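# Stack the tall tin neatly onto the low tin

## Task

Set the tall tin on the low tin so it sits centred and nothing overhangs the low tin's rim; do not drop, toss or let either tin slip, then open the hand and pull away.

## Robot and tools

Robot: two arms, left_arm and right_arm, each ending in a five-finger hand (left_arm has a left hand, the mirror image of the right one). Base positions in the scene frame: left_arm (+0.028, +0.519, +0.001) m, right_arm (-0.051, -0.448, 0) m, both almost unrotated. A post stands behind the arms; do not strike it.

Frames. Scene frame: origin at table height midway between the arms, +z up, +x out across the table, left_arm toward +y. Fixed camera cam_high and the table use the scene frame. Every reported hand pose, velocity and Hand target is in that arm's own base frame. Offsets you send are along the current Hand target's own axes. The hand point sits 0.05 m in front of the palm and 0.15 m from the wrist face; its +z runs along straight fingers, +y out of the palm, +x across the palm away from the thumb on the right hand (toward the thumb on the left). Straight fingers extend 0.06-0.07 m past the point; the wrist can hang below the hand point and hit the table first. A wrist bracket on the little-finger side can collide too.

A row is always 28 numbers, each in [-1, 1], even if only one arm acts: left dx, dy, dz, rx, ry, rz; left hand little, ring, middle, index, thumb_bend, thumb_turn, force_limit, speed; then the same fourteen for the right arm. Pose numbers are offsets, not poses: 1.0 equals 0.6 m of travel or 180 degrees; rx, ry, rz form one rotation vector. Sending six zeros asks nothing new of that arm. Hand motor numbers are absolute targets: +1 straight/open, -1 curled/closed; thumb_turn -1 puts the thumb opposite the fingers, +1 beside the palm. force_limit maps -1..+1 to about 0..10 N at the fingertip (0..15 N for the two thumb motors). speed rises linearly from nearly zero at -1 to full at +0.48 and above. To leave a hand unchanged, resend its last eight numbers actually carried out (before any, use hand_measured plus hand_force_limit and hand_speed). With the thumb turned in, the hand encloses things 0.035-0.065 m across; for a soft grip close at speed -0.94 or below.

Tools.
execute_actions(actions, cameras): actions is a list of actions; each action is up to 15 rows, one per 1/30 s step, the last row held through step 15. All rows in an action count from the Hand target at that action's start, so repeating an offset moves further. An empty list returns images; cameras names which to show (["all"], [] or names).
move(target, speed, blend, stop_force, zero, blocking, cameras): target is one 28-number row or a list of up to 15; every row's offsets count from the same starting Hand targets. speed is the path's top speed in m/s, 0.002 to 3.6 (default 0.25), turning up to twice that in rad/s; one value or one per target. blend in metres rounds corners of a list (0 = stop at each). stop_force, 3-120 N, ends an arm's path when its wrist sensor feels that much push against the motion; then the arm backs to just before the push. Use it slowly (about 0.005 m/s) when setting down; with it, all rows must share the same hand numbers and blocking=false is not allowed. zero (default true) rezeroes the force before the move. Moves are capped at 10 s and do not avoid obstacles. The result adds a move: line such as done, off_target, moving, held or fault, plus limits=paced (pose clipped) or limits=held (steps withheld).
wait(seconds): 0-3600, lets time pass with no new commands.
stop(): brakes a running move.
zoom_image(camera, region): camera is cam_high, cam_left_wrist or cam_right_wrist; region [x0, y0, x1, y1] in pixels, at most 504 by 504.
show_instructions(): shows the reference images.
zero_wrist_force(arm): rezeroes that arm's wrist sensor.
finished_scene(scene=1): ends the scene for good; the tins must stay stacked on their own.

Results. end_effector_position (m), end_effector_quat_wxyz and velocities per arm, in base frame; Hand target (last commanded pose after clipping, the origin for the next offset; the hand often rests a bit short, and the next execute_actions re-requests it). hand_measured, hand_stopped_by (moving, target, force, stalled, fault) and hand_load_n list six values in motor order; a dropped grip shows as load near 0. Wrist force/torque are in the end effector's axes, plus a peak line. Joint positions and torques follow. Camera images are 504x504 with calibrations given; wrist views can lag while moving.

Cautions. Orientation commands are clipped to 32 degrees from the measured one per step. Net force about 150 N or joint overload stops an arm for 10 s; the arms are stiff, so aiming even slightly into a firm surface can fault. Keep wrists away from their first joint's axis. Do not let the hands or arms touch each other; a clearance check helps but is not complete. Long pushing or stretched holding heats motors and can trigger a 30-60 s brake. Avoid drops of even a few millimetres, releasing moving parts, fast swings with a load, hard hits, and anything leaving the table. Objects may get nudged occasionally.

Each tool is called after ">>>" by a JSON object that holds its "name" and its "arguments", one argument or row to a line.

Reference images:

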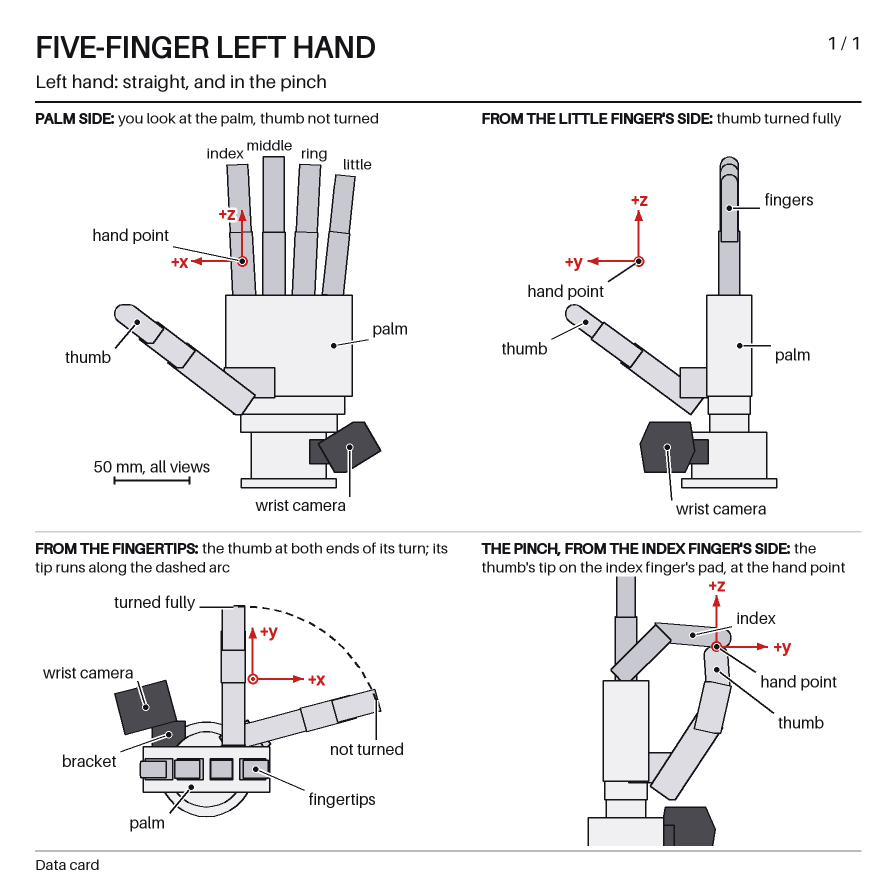

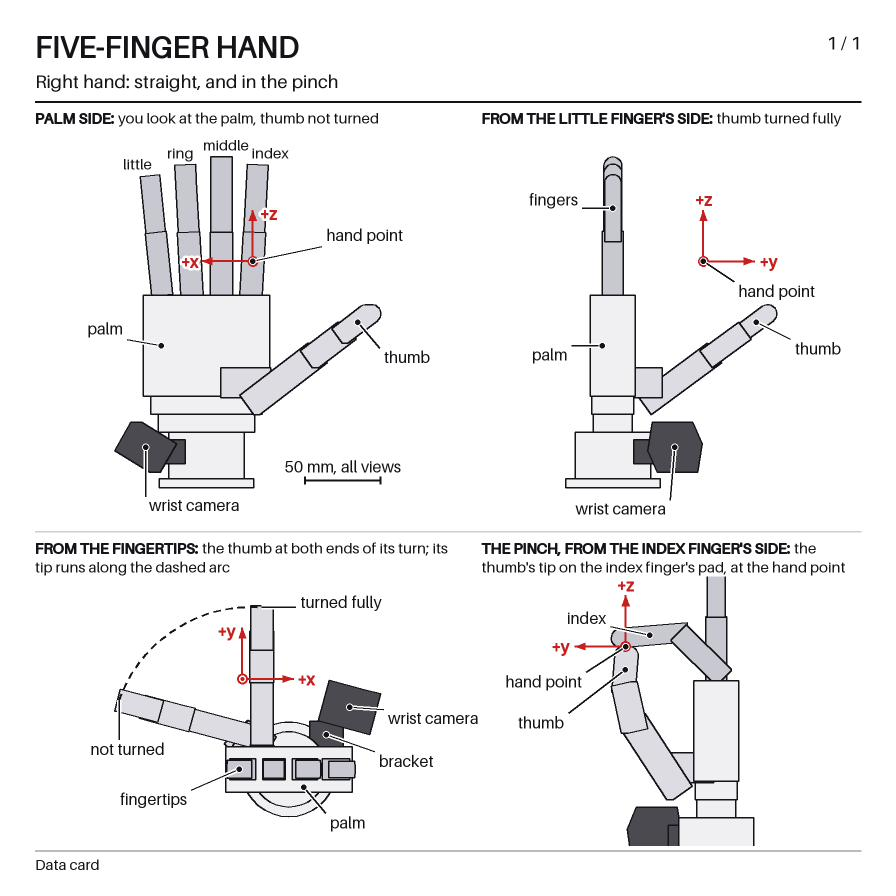

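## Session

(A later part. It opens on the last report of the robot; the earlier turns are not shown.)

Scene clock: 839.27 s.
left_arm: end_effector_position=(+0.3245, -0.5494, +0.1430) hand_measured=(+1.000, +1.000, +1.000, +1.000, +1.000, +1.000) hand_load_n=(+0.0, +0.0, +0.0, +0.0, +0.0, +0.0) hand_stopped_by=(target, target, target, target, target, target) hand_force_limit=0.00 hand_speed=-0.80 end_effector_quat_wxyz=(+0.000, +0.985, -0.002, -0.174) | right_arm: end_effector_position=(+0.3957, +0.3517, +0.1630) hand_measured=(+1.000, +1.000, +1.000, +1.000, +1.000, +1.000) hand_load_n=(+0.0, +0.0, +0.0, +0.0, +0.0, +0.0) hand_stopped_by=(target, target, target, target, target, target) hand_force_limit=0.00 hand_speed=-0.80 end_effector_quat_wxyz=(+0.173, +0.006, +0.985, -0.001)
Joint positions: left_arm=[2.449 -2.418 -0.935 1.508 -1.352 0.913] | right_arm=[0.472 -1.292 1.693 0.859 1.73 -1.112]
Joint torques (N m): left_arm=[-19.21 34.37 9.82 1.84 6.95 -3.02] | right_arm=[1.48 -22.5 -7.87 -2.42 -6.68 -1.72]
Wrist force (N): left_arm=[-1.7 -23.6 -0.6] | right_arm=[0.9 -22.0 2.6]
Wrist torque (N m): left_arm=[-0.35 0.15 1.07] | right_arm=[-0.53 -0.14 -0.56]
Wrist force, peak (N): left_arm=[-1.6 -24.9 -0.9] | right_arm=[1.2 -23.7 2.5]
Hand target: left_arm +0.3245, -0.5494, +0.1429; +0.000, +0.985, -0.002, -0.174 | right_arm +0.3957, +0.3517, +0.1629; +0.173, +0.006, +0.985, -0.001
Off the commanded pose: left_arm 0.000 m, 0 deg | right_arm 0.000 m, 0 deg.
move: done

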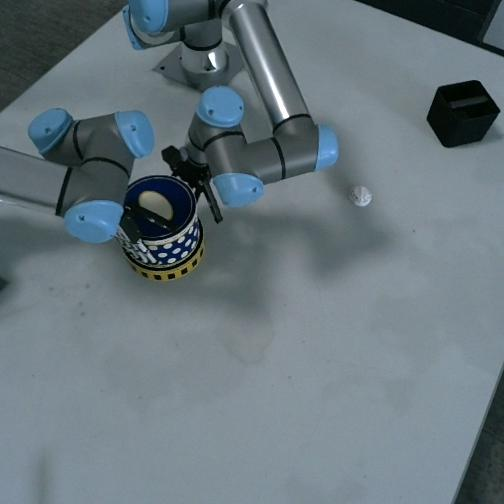

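>>> {"name": "move", "arguments": {
  "target": [-0.0015,0.0,0.0032,0,0,0,1,1,1,1,1,1,0,-0.8,0.0032,0.0,0.0015,0,0,0,1,1,1,1,1,1,0,-0.8],
  "speed": 0.01
}}

>>> {"name": "move", "arguments": {
  "target": [0.00057,0.0,0.00157,0,0,0,1,1,1,1,1,1,0,-0.8,0.00057,0.0,0.00157,0,0,0,1,1,1,1,1,1,0,-0.8],
  "speed": 0.01
}}

>>> {"name": "move", "arguments": {
  "target": [0.00057,0.0,0.00157,0,0,0,1,1,1,1,1,1,0,-0.8,0.00057,0.0,0.00157,0,0,0,1,1,1,1,1,1,0,-0.8],
  "speed": 0.01
}}

Scene clock: 854.90 s.
left_arm: end_effector_position=(+0.3230, -0.5494, +0.1415) hand_measured=(+1.000, +1.000, +1.000, +1.000, +1.000, +1.000) hand_load_n=(+0.0, +0.0, +0.0, +0.0, +0.0, +0.0) hand_stopped_by=(target, target, target, target, target, target) hand_force_limit=0.00 hand_speed=-0.80 end_effector_quat_wxyz=(+0.000, +0.985, -0.002, -0.174) | right_arm: end_effector_position=(+0.3942, +0.3518, +0.1615) hand_measured=(+1.000, +1.000, +1.000, +1.000, +1.000, +1.000) hand_load_n=(+0.0, +0.0, +0.0, +0.0, +0.0, +0.0) hand_stopped_by=(target, target, target, target, target, target) hand_force_limit=0.00 hand_speed=-0.80 end_effector_quat_wxyz=(+0.173, +0.006, +0.985, -0.001)
Joint positions: left_arm=[2.448 -2.416 -0.942 1.514 -1.351 0.911] | right_arm=[0.474 -1.293 1.698 0.855 1.731 -1.11]
Joint torques (N m): left_arm=[-19.58 52.64 5.99 3.24 6.39 -3.13] | right_arm=[15.16 -33.16 -6.03 -2.08 -1.91 2.06]
Wrist force (N): left_arm=[-4.1 -21.9 -13.2] | right_arm=[-1.4 -22.3 -0.2]
Wrist torque (N m): left_arm=[0.40 -0.36 0.86] | right_arm=[-0.43 0.07 -0.78]
Wrist force, peak (N): left_arm=[-4.3 -21.5 -14.0] | right_arm=[1.4 -22.4 2.7]
Hand target: left_arm +0.3230, -0.5494, +0.1414; +0.000, +0.985, -0.002, -0.174 | right_arm +0.3942, +0.3518, +0.1614; +0.173, +0.006, +0.985, -0.001
Off the commanded pose: left_arm 0.000 m, 0 deg | right_arm 0.000 m, 0 deg.
move: done

Scene clock: 855.40 s.
left_arm: end_effector_position=(+0.3230, -0.5494, +0.1405) hand_measured=(+1.000, +1.000, +1.000, +1.000, +1.000, +1.000) hand_load_n=(+0.0, +0.5, +0.0, +0.0, +0.0, +0.0) hand_stopped_by=(target, target, target, target, target, target) hand_force_limit=0.00 hand_speed=-0.80 end_effector_quat_wxyz=(+0.000, +0.985, -0.002, -0.174) | right_arm: end_effector_position=(+0.3942, +0.3518, +0.1605) hand_measured=(+1.000, +1.000, +1.000, +1.000, +1.000, +1.000) hand_load_n=(+0.0, +0.0, +0.0, -0.5, +0.0, +0.0) hand_stopped_by=(target, target, target, target, target, target) hand_force_limit=0.00 hand_speed=-0.80 end_effector_quat_wxyz=(+0.173, +0.006, +0.985, -0.001)
Joint positions: left_arm=[2.448 -2.417 -0.943 1.516 -1.351 0.911] | right_arm=[0.474 -1.292 1.7 0.853 1.731 -1.11]
Joint torques (N m): left_arm=[-18.02 26.83 7.16 3.4 5.72 -3.19] | right_arm=[15.31 -16.94 -3.46 -2.79 -3.24 1.9]
Wrist force (N): left_arm=[-5.9 -21.3 -13.5] | right_arm=[-4.3 -23.3 -10.6]
Wrist torque (N m): left_arm=[0.45 -0.34 0.74] | right_arm=[0.08 0.47 -0.96]
Wrist force, peak (N): left_arm=[-5.9 -21.3 -13.5] | right_arm=[-4.3 -23.3 -10.6]
Hand target: left_arm +0.3230, -0.5494, +0.1404; +0.000, +0.985, -0.002, -0.174 | right_arm +0.3942, +0.3518, +0.1604; +0.173, +0.006, +0.985, -0.001
Off the commanded pose: left_arm 0.000 m, 0 deg | right_arm 0.000 m, 0 deg.
move: done

Scene clock: 855.90 s.
left_arm: end_effector_position=(+0.3230, -0.5494, +0.1394) hand_measured=(+1.000, +1.000, +1.000, +1.000, +1.000, +1.000) hand_load_n=(-0.5, +0.5, +0.0, +0.0, +0.0, +0.0) hand_stopped_by=(target, target, target, target, target, target) hand_force_limit=0.00 hand_speed=-0.80 end_effector_quat_wxyz=(+0.000, +0.985, -0.002, -0.174) | right_arm: end_effector_position=(+0.3942, +0.3518, +0.1594) hand_measured=(+1.000, +1.000, +1.000, +1.000, +1.000, +1.000) hand_load_n=(+0.0, +0.0, +0.0, +0.0, +0.0, +0.0) hand_stopped_by=(target, target, target, target, target, target) hand_force_limit=0.00 hand_speed=-0.80 end_effector_quat_wxyz=(+0.173, +0.006, +0.985, -0.001)
Joint positions: left_arm=[2.448 -2.417 -0.945 1.518 -1.351 0.911] | right_arm=[0.474 -1.291 1.701 0.85 1.731 -1.11]
Joint torques (N m): left_arm=[-17.54 28.8 7.12 3.4 5.14 -3.27] | right_arm=[14.73 -17.13 -3.64 -2.86 -4.49 1.95]
Wrist force (N): left_arm=[-5.7 -21.0 -13.1] | right_arm=[-3.3 -23.2 -10.5]
Wrist torque (N m): left_arm=[0.42 -0.32 0.75] | right_arm=[0.07 0.35 -0.88]
Wrist force, peak (N): left_arm=[-5.8 -21.6 -12.9] | right_arm=[-4.3 -23.2 -10.8]
Hand target: left_arm +0.3230, -0.5494, +0.1394; +0.000, +0.985, -0.002, -0.174 | right_arm +0.3942, +0.3518, +0.1594; +0.173, +0.006, +0.985, -0.001
Off the commanded pose: left_arm 0.000 m, 0 deg | right_arm 0.000 m, 0 deg.
move: done

>>> {"name": "move", "arguments": {
  "target": [-0.0003,0.0,-0.0009,0,0,0,1,1,1,1,1,1,0,-0.8,-0.0003,0.0,-0.0009,0,0,0,1,1,1,1,1,1,0,-0.8],
  "speed": 0.005,
  "cameras": ["all"]
}}

>>> {"name": "zoom_image", "arguments": {
  "camera": "cam_high",
  "region": [110, 200, 220, 290]
}}

Scene clock: 863.30 s.
left_arm: end_effector_position=(+0.3230, -0.5493, +0.1399) hand_measured=(+1.000, +1.000, +1.000, +1.000, +1.000, +1.000) hand_load_n=(+0.0, +0.5, +0.0, +0.0, +0.0, +0.0) hand_stopped_by=(target, target, target, target, target, target) hand_force_limit=0.00 hand_speed=-0.80 end_effector_quat_wxyz=(+0.000, +0.985, -0.002, -0.174) | right_arm: end_effector_position=(+0.3941, +0.3518, +0.1600) hand_measured=(+1.000, +1.000, +1.000, +1.000, +1.000, +1.000) hand_load_n=(+0.0, +0.0, +0.0, +0.0, +0.0, +0.0) hand_stopped_by=(target, target, target, target, target, target) hand_force_limit=0.00 hand_speed=-0.80 end_effector_quat_wxyz=(+0.173, +0.006, +0.985, -0.001)
Joint positions: left_arm=[2.448 -2.417 -0.944 1.517 -1.351 0.911] | right_arm=[0.474 -1.292 1.701 0.851 1.731 -1.11]
Joint torques (N m): left_arm=[-6.68 58.22 28.34 -2.03 2.33 -2.56] | right_arm=[14.58 -34.95 -34.08 1.11 -6.05 1.85]
Wrist force (N): left_arm=[-1.6 -24.3 -0.7] | right_arm=[1.5 -23.0 2.6]
Wrist torque (N m): left_arm=[-0.44 0.11 1.10] | right_arm=[-0.66 -0.26 -0.62]
Wrist force, peak (N): left_arm=[-5.5 -21.3 -13.1] | right_arm=[-3.6 -23.3 -10.6]
Hand target: left_arm +0.3230, -0.5494, +0.1400; +0.000, +0.985, -0.002, -0.174 | right_arm +0.3942, +0.3518, +0.1600; +0.173, +0.006, +0.985, -0.001
Off the commanded pose: left_arm 0.000 m, 0 deg | right_arm 0.000 m, 0 deg.
move: done
cam_left_wrist: T_world_to_cam=[[0.27876, 0.95753, -0.07372, 0.44494], [0.94873, -0.26267, 0.17581, -0.4719], [0.14898, -0.11895, -0.98166, 0.13998]] pos_world=[0.30282, -0.53334, 0.25318]
cam_right_wrist: T_world_to_cam=[[-0.18469, 0.97635, -0.11234, -0.24692], [0.58982, 0.20155, 0.78198, -0.43279], [0.78613, 0.07817, -0.6131, -0.12399]] pos_world=[0.30714, 0.338, 0.23468]

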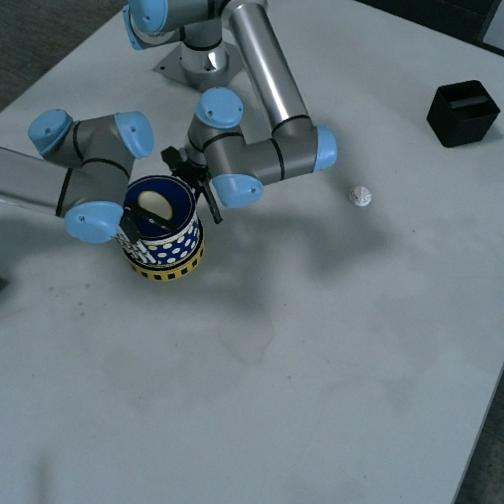

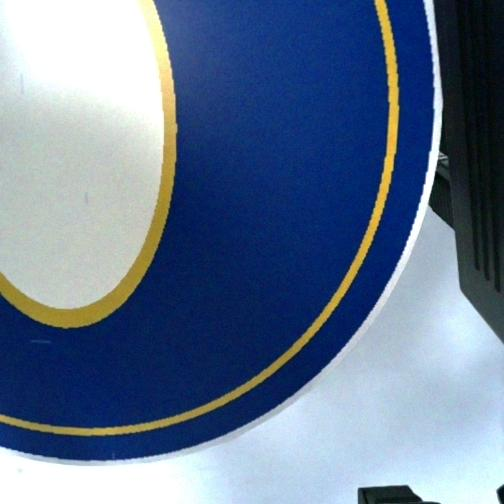

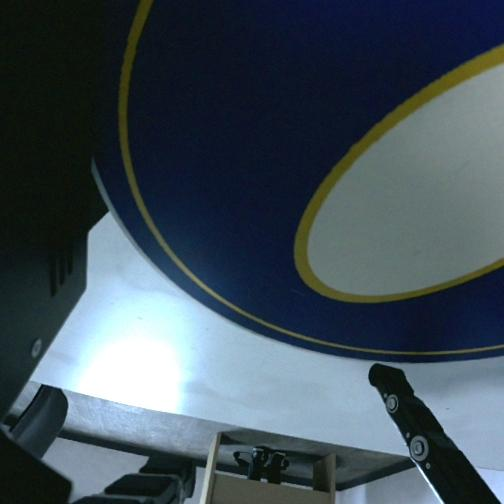

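Scaled by 4.582.

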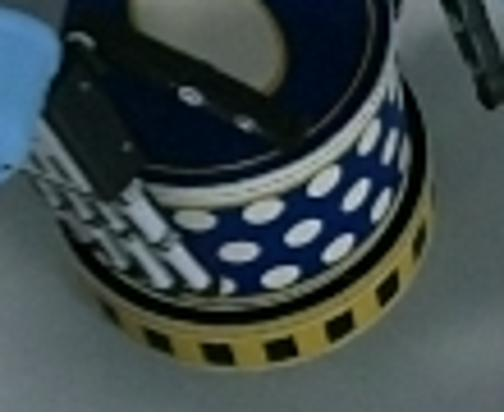

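>>> {"name": "move", "arguments": {
  "target": [
    [0.00022,0,0.0006,0,0,0,1,1,1,1,1,1,0,-0.8,0.00022,0,0.0006,0,0,0,1,1,1,1,1,1,0,-0.8],
    [0.00022,-0.0035,0.0006,0,0,0,1,1,1,1,1,1,0,-0.8,0.00022,-0.0035,0.0006,0,0,0,1,1,1,1,1,1,0,-0.8]
  ],
  "speed": 0.004,
  "cameras": ["cam_left_wrist","cam_right_wrist"]
}}

Scene clock: 876.77 s.
left_arm: end_effector_position=(+0.3230, -0.5473, +0.1396) hand_measured=(+1.000, +1.000, +1.000, +1.000, +1.000, +1.000) hand_load_n=(+0.0, +0.0, +0.0, +0.0, +0.0, +0.0) hand_stopped_by=(target, target, target, target, target, target) hand_force_limit=0.00 hand_speed=-0.80 end_effector_quat_wxyz=(+0.000, +0.985, -0.002, -0.174) | right_arm: end_effector_position=(+0.3941, +0.3497, +0.1596) hand_measured=(+1.000, +1.000, +1.000, +1.000, +1.000, +1.000) hand_load_n=(+0.0, +0.0, +0.0, +0.0, +0.0, +0.0) hand_stopped_by=(target, target, target, target, target, target) hand_force_limit=0.00 hand_speed=-0.80 end_effector_quat_wxyz=(+0.173, +0.006, +0.985, -0.001)
Joint positions: left_arm=[2.45 -2.413 -0.953 1.521 -1.352 0.914] | right_arm=[0.469 -1.295 1.706 0.849 1.729 -1.114]
Joint torques (N m): left_arm=[9.89 58.42 6.82 -0.36 -2.07 2.41] | right_arm=[-7.78 -33.89 -2.5 0.3 -2.47 -1.9]
Wrist force (N): left_arm=[-2.4 0.0 -2.0] | right_arm=[0.6 2.4 1.4]
Wrist torque (N m): left_arm=[0.24 0.07 -0.15] | right_arm=[0.39 -0.15 0.24]
Wrist force, peak (N): left_arm=[-1.3 -25.7 -0.7] | right_arm=[1.5 -24.2 2.6]
Hand target: left_arm +0.3230, -0.5473, +0.1396; +0.000, +0.985, -0.002, -0.174 | right_arm +0.3941, +0.3497, +0.1596; +0.173, +0.006, +0.985, -0.001
Off the commanded pose: left_arm 0.000 m, 0 deg | right_arm 0.000 m, 0 deg.
move: done
cam_left_wrist: T_world_to_cam=[[0.27869, 0.95754, -0.0738, 0.44296], [0.94874, -0.26257, 0.17592, -0.47127], [0.14908, -0.11904, -0.98163, 0.13985]] pos_world=[0.30282, -0.53124, 0.25288]
cam_right_wrist: T_world_to_cam=[[-0.18463, 0.97637, -0.11228, -0.24496], [0.58977, 0.20146, 0.78204, -0.43204], [0.78618, 0.07817, -0.61303, -0.12396]] pos_world=[0.30704, 0.3359, 0.23438]

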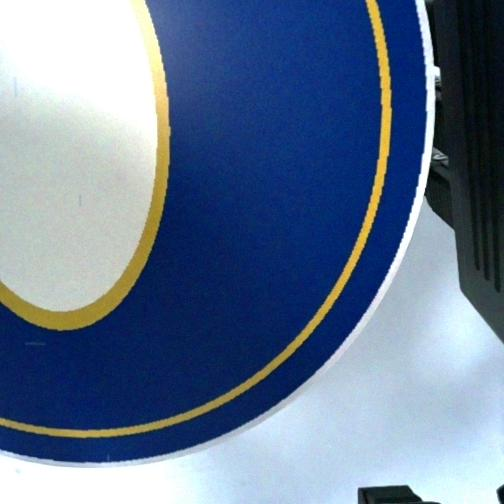

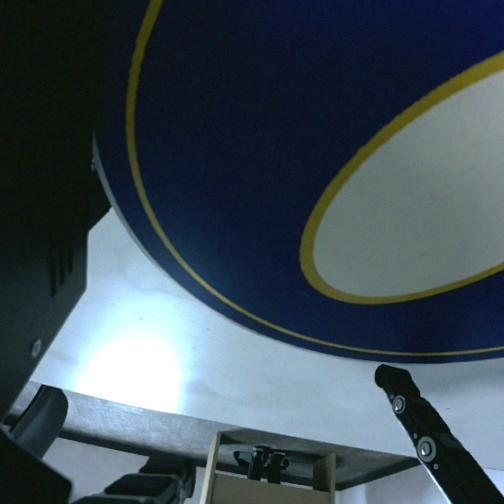

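>>> {"name": "move", "arguments": {
  "target": [
    [0,-0.1,0,0,0,0,1,1,1,1,1,1,0,-0.8,0,-0.1,0,0,0,0,1,1,1,1,1,1,0,-0.8],
    [-0.0855,-0.2,-0.235,0,0,0,1,1,1,1,1,1,0,-0.8,-0.0855,-0.17,-0.235,0,0,0,1,1,1,1,1,1,0,-0.8]
  ],
  "speed": [0.08, 0.2],
  "blend": 0.02,
  "cameras": ["all"]
}}

>>> {"name": "zoom_image", "arguments": {
  "camera": "cam_high",
  "region": [90, 140, 240, 290]
}}

Scene clock: 889.07 s.
left_arm: end_effector_position=(+0.3235, -0.4273, +0.2896) hand_measured=(+1.000, +1.000, +1.000, +1.000, +1.000, +1.000) hand_load_n=(+0.0, +0.0, +0.0, +0.0, +0.0, +0.0) hand_stopped_by=(target, target, target, target, target, target) hand_force_limit=0.00 hand_speed=-0.80 end_effector_quat_wxyz=(+0.000, +0.985, -0.002, -0.174) | right_arm: end_effector_position=(+0.3930, +0.2476, +0.3096) hand_measured=(+1.000, +1.000, +1.000, +1.000, +1.000, +1.000) hand_load_n=(+0.0, +0.0, +0.0, +0.0, -0.5, +0.0) hand_stopped_by=(target, target, target, target, target, target) hand_force_limit=0.00 hand_speed=-0.80 end_effector_quat_wxyz=(+0.173, +0.006, +0.985, -0.001)
Joint positions: left_arm=[2.628 -2.102 -1.1 1.324 -1.403 1.088] | right_arm=[0.189 -1.546 1.596 1.179 1.639 -1.382]
Joint torques (N m): left_arm=[10.46 49.11 24.1 -4.33 -2.02 2.42] | right_arm=[-6.7 -25.43 -32.26 3.78 -2.47 -1.96]
Wrist force (N): left_arm=[-2.4 0.8 -1.9] | right_arm=[0.7 1.9 0.7]
Wrist torque (N m): left_arm=[0.33 0.04 -0.16] | right_arm=[0.36 -0.16 0.25]
Wrist force, peak (N): left_arm=[-3.0 0.2 -2.9] | right_arm=[0.9 2.7 1.3]
Hand target: left_arm +0.3235, -0.4273, +0.2897; +0.000, +0.985, -0.002, -0.174 | right_arm +0.3930, +0.2476, +0.3096; +0.173, +0.006, +0.985, -0.001
Off the commanded pose: left_arm 0.000 m, 0 deg | right_arm 0.000 m, 0 deg.
move: done
cam_left_wrist: T_world_to_cam=[[0.27869, 0.95754, -0.0738, 0.33898], [0.94874, -0.26257, 0.17592, -0.46663], [0.14908, -0.11904, -0.98163, 0.3013]] pos_world=[0.30332, -0.41124, 0.40288]
cam_right_wrist: T_world_to_cam=[[-0.18463, 0.97637, -0.11228, -0.12874], [0.58977, 0.20146, 0.78204, -0.52807], [0.78618, 0.07817, -0.61303, -0.02323]] pos_world=[0.30594, 0.2339, 0.38428]

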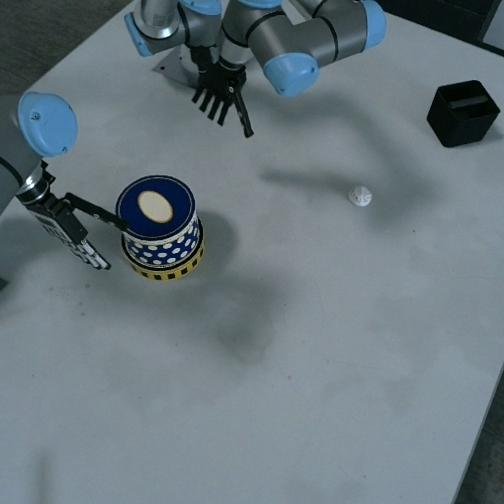

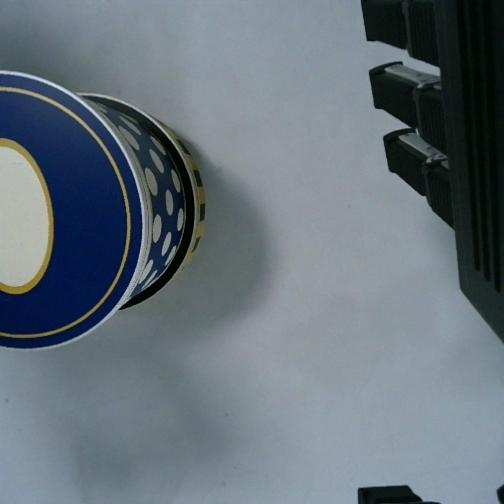

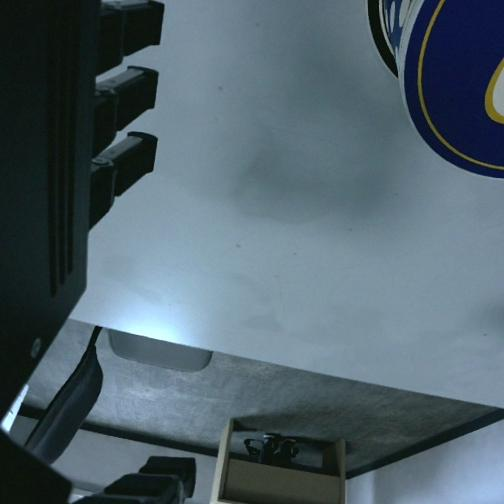

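Scaled by 3.360.

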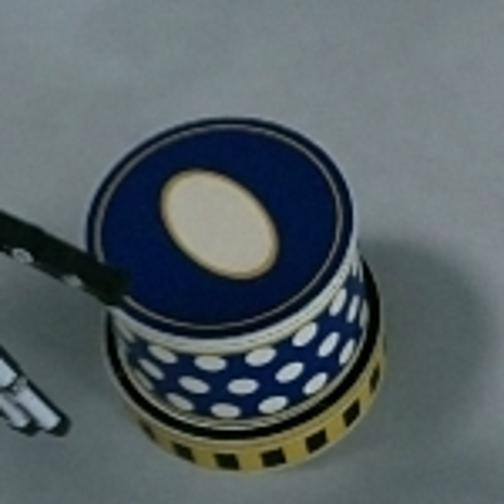

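>>> {"name": "zoom_image", "arguments": {
  "camera": "cam_high",
  "region": [110, 210, 215, 285]
}}

Scaled by 4.800.

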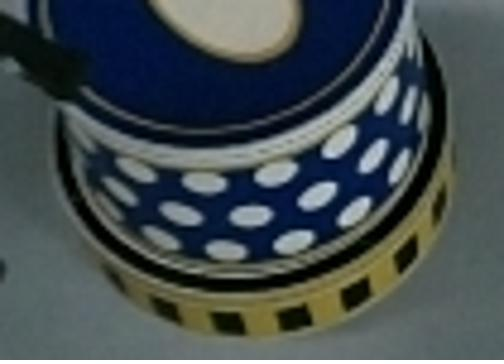

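>>> {"name": "finished_scene", "arguments": {

}}

The scene is finished: the task was done.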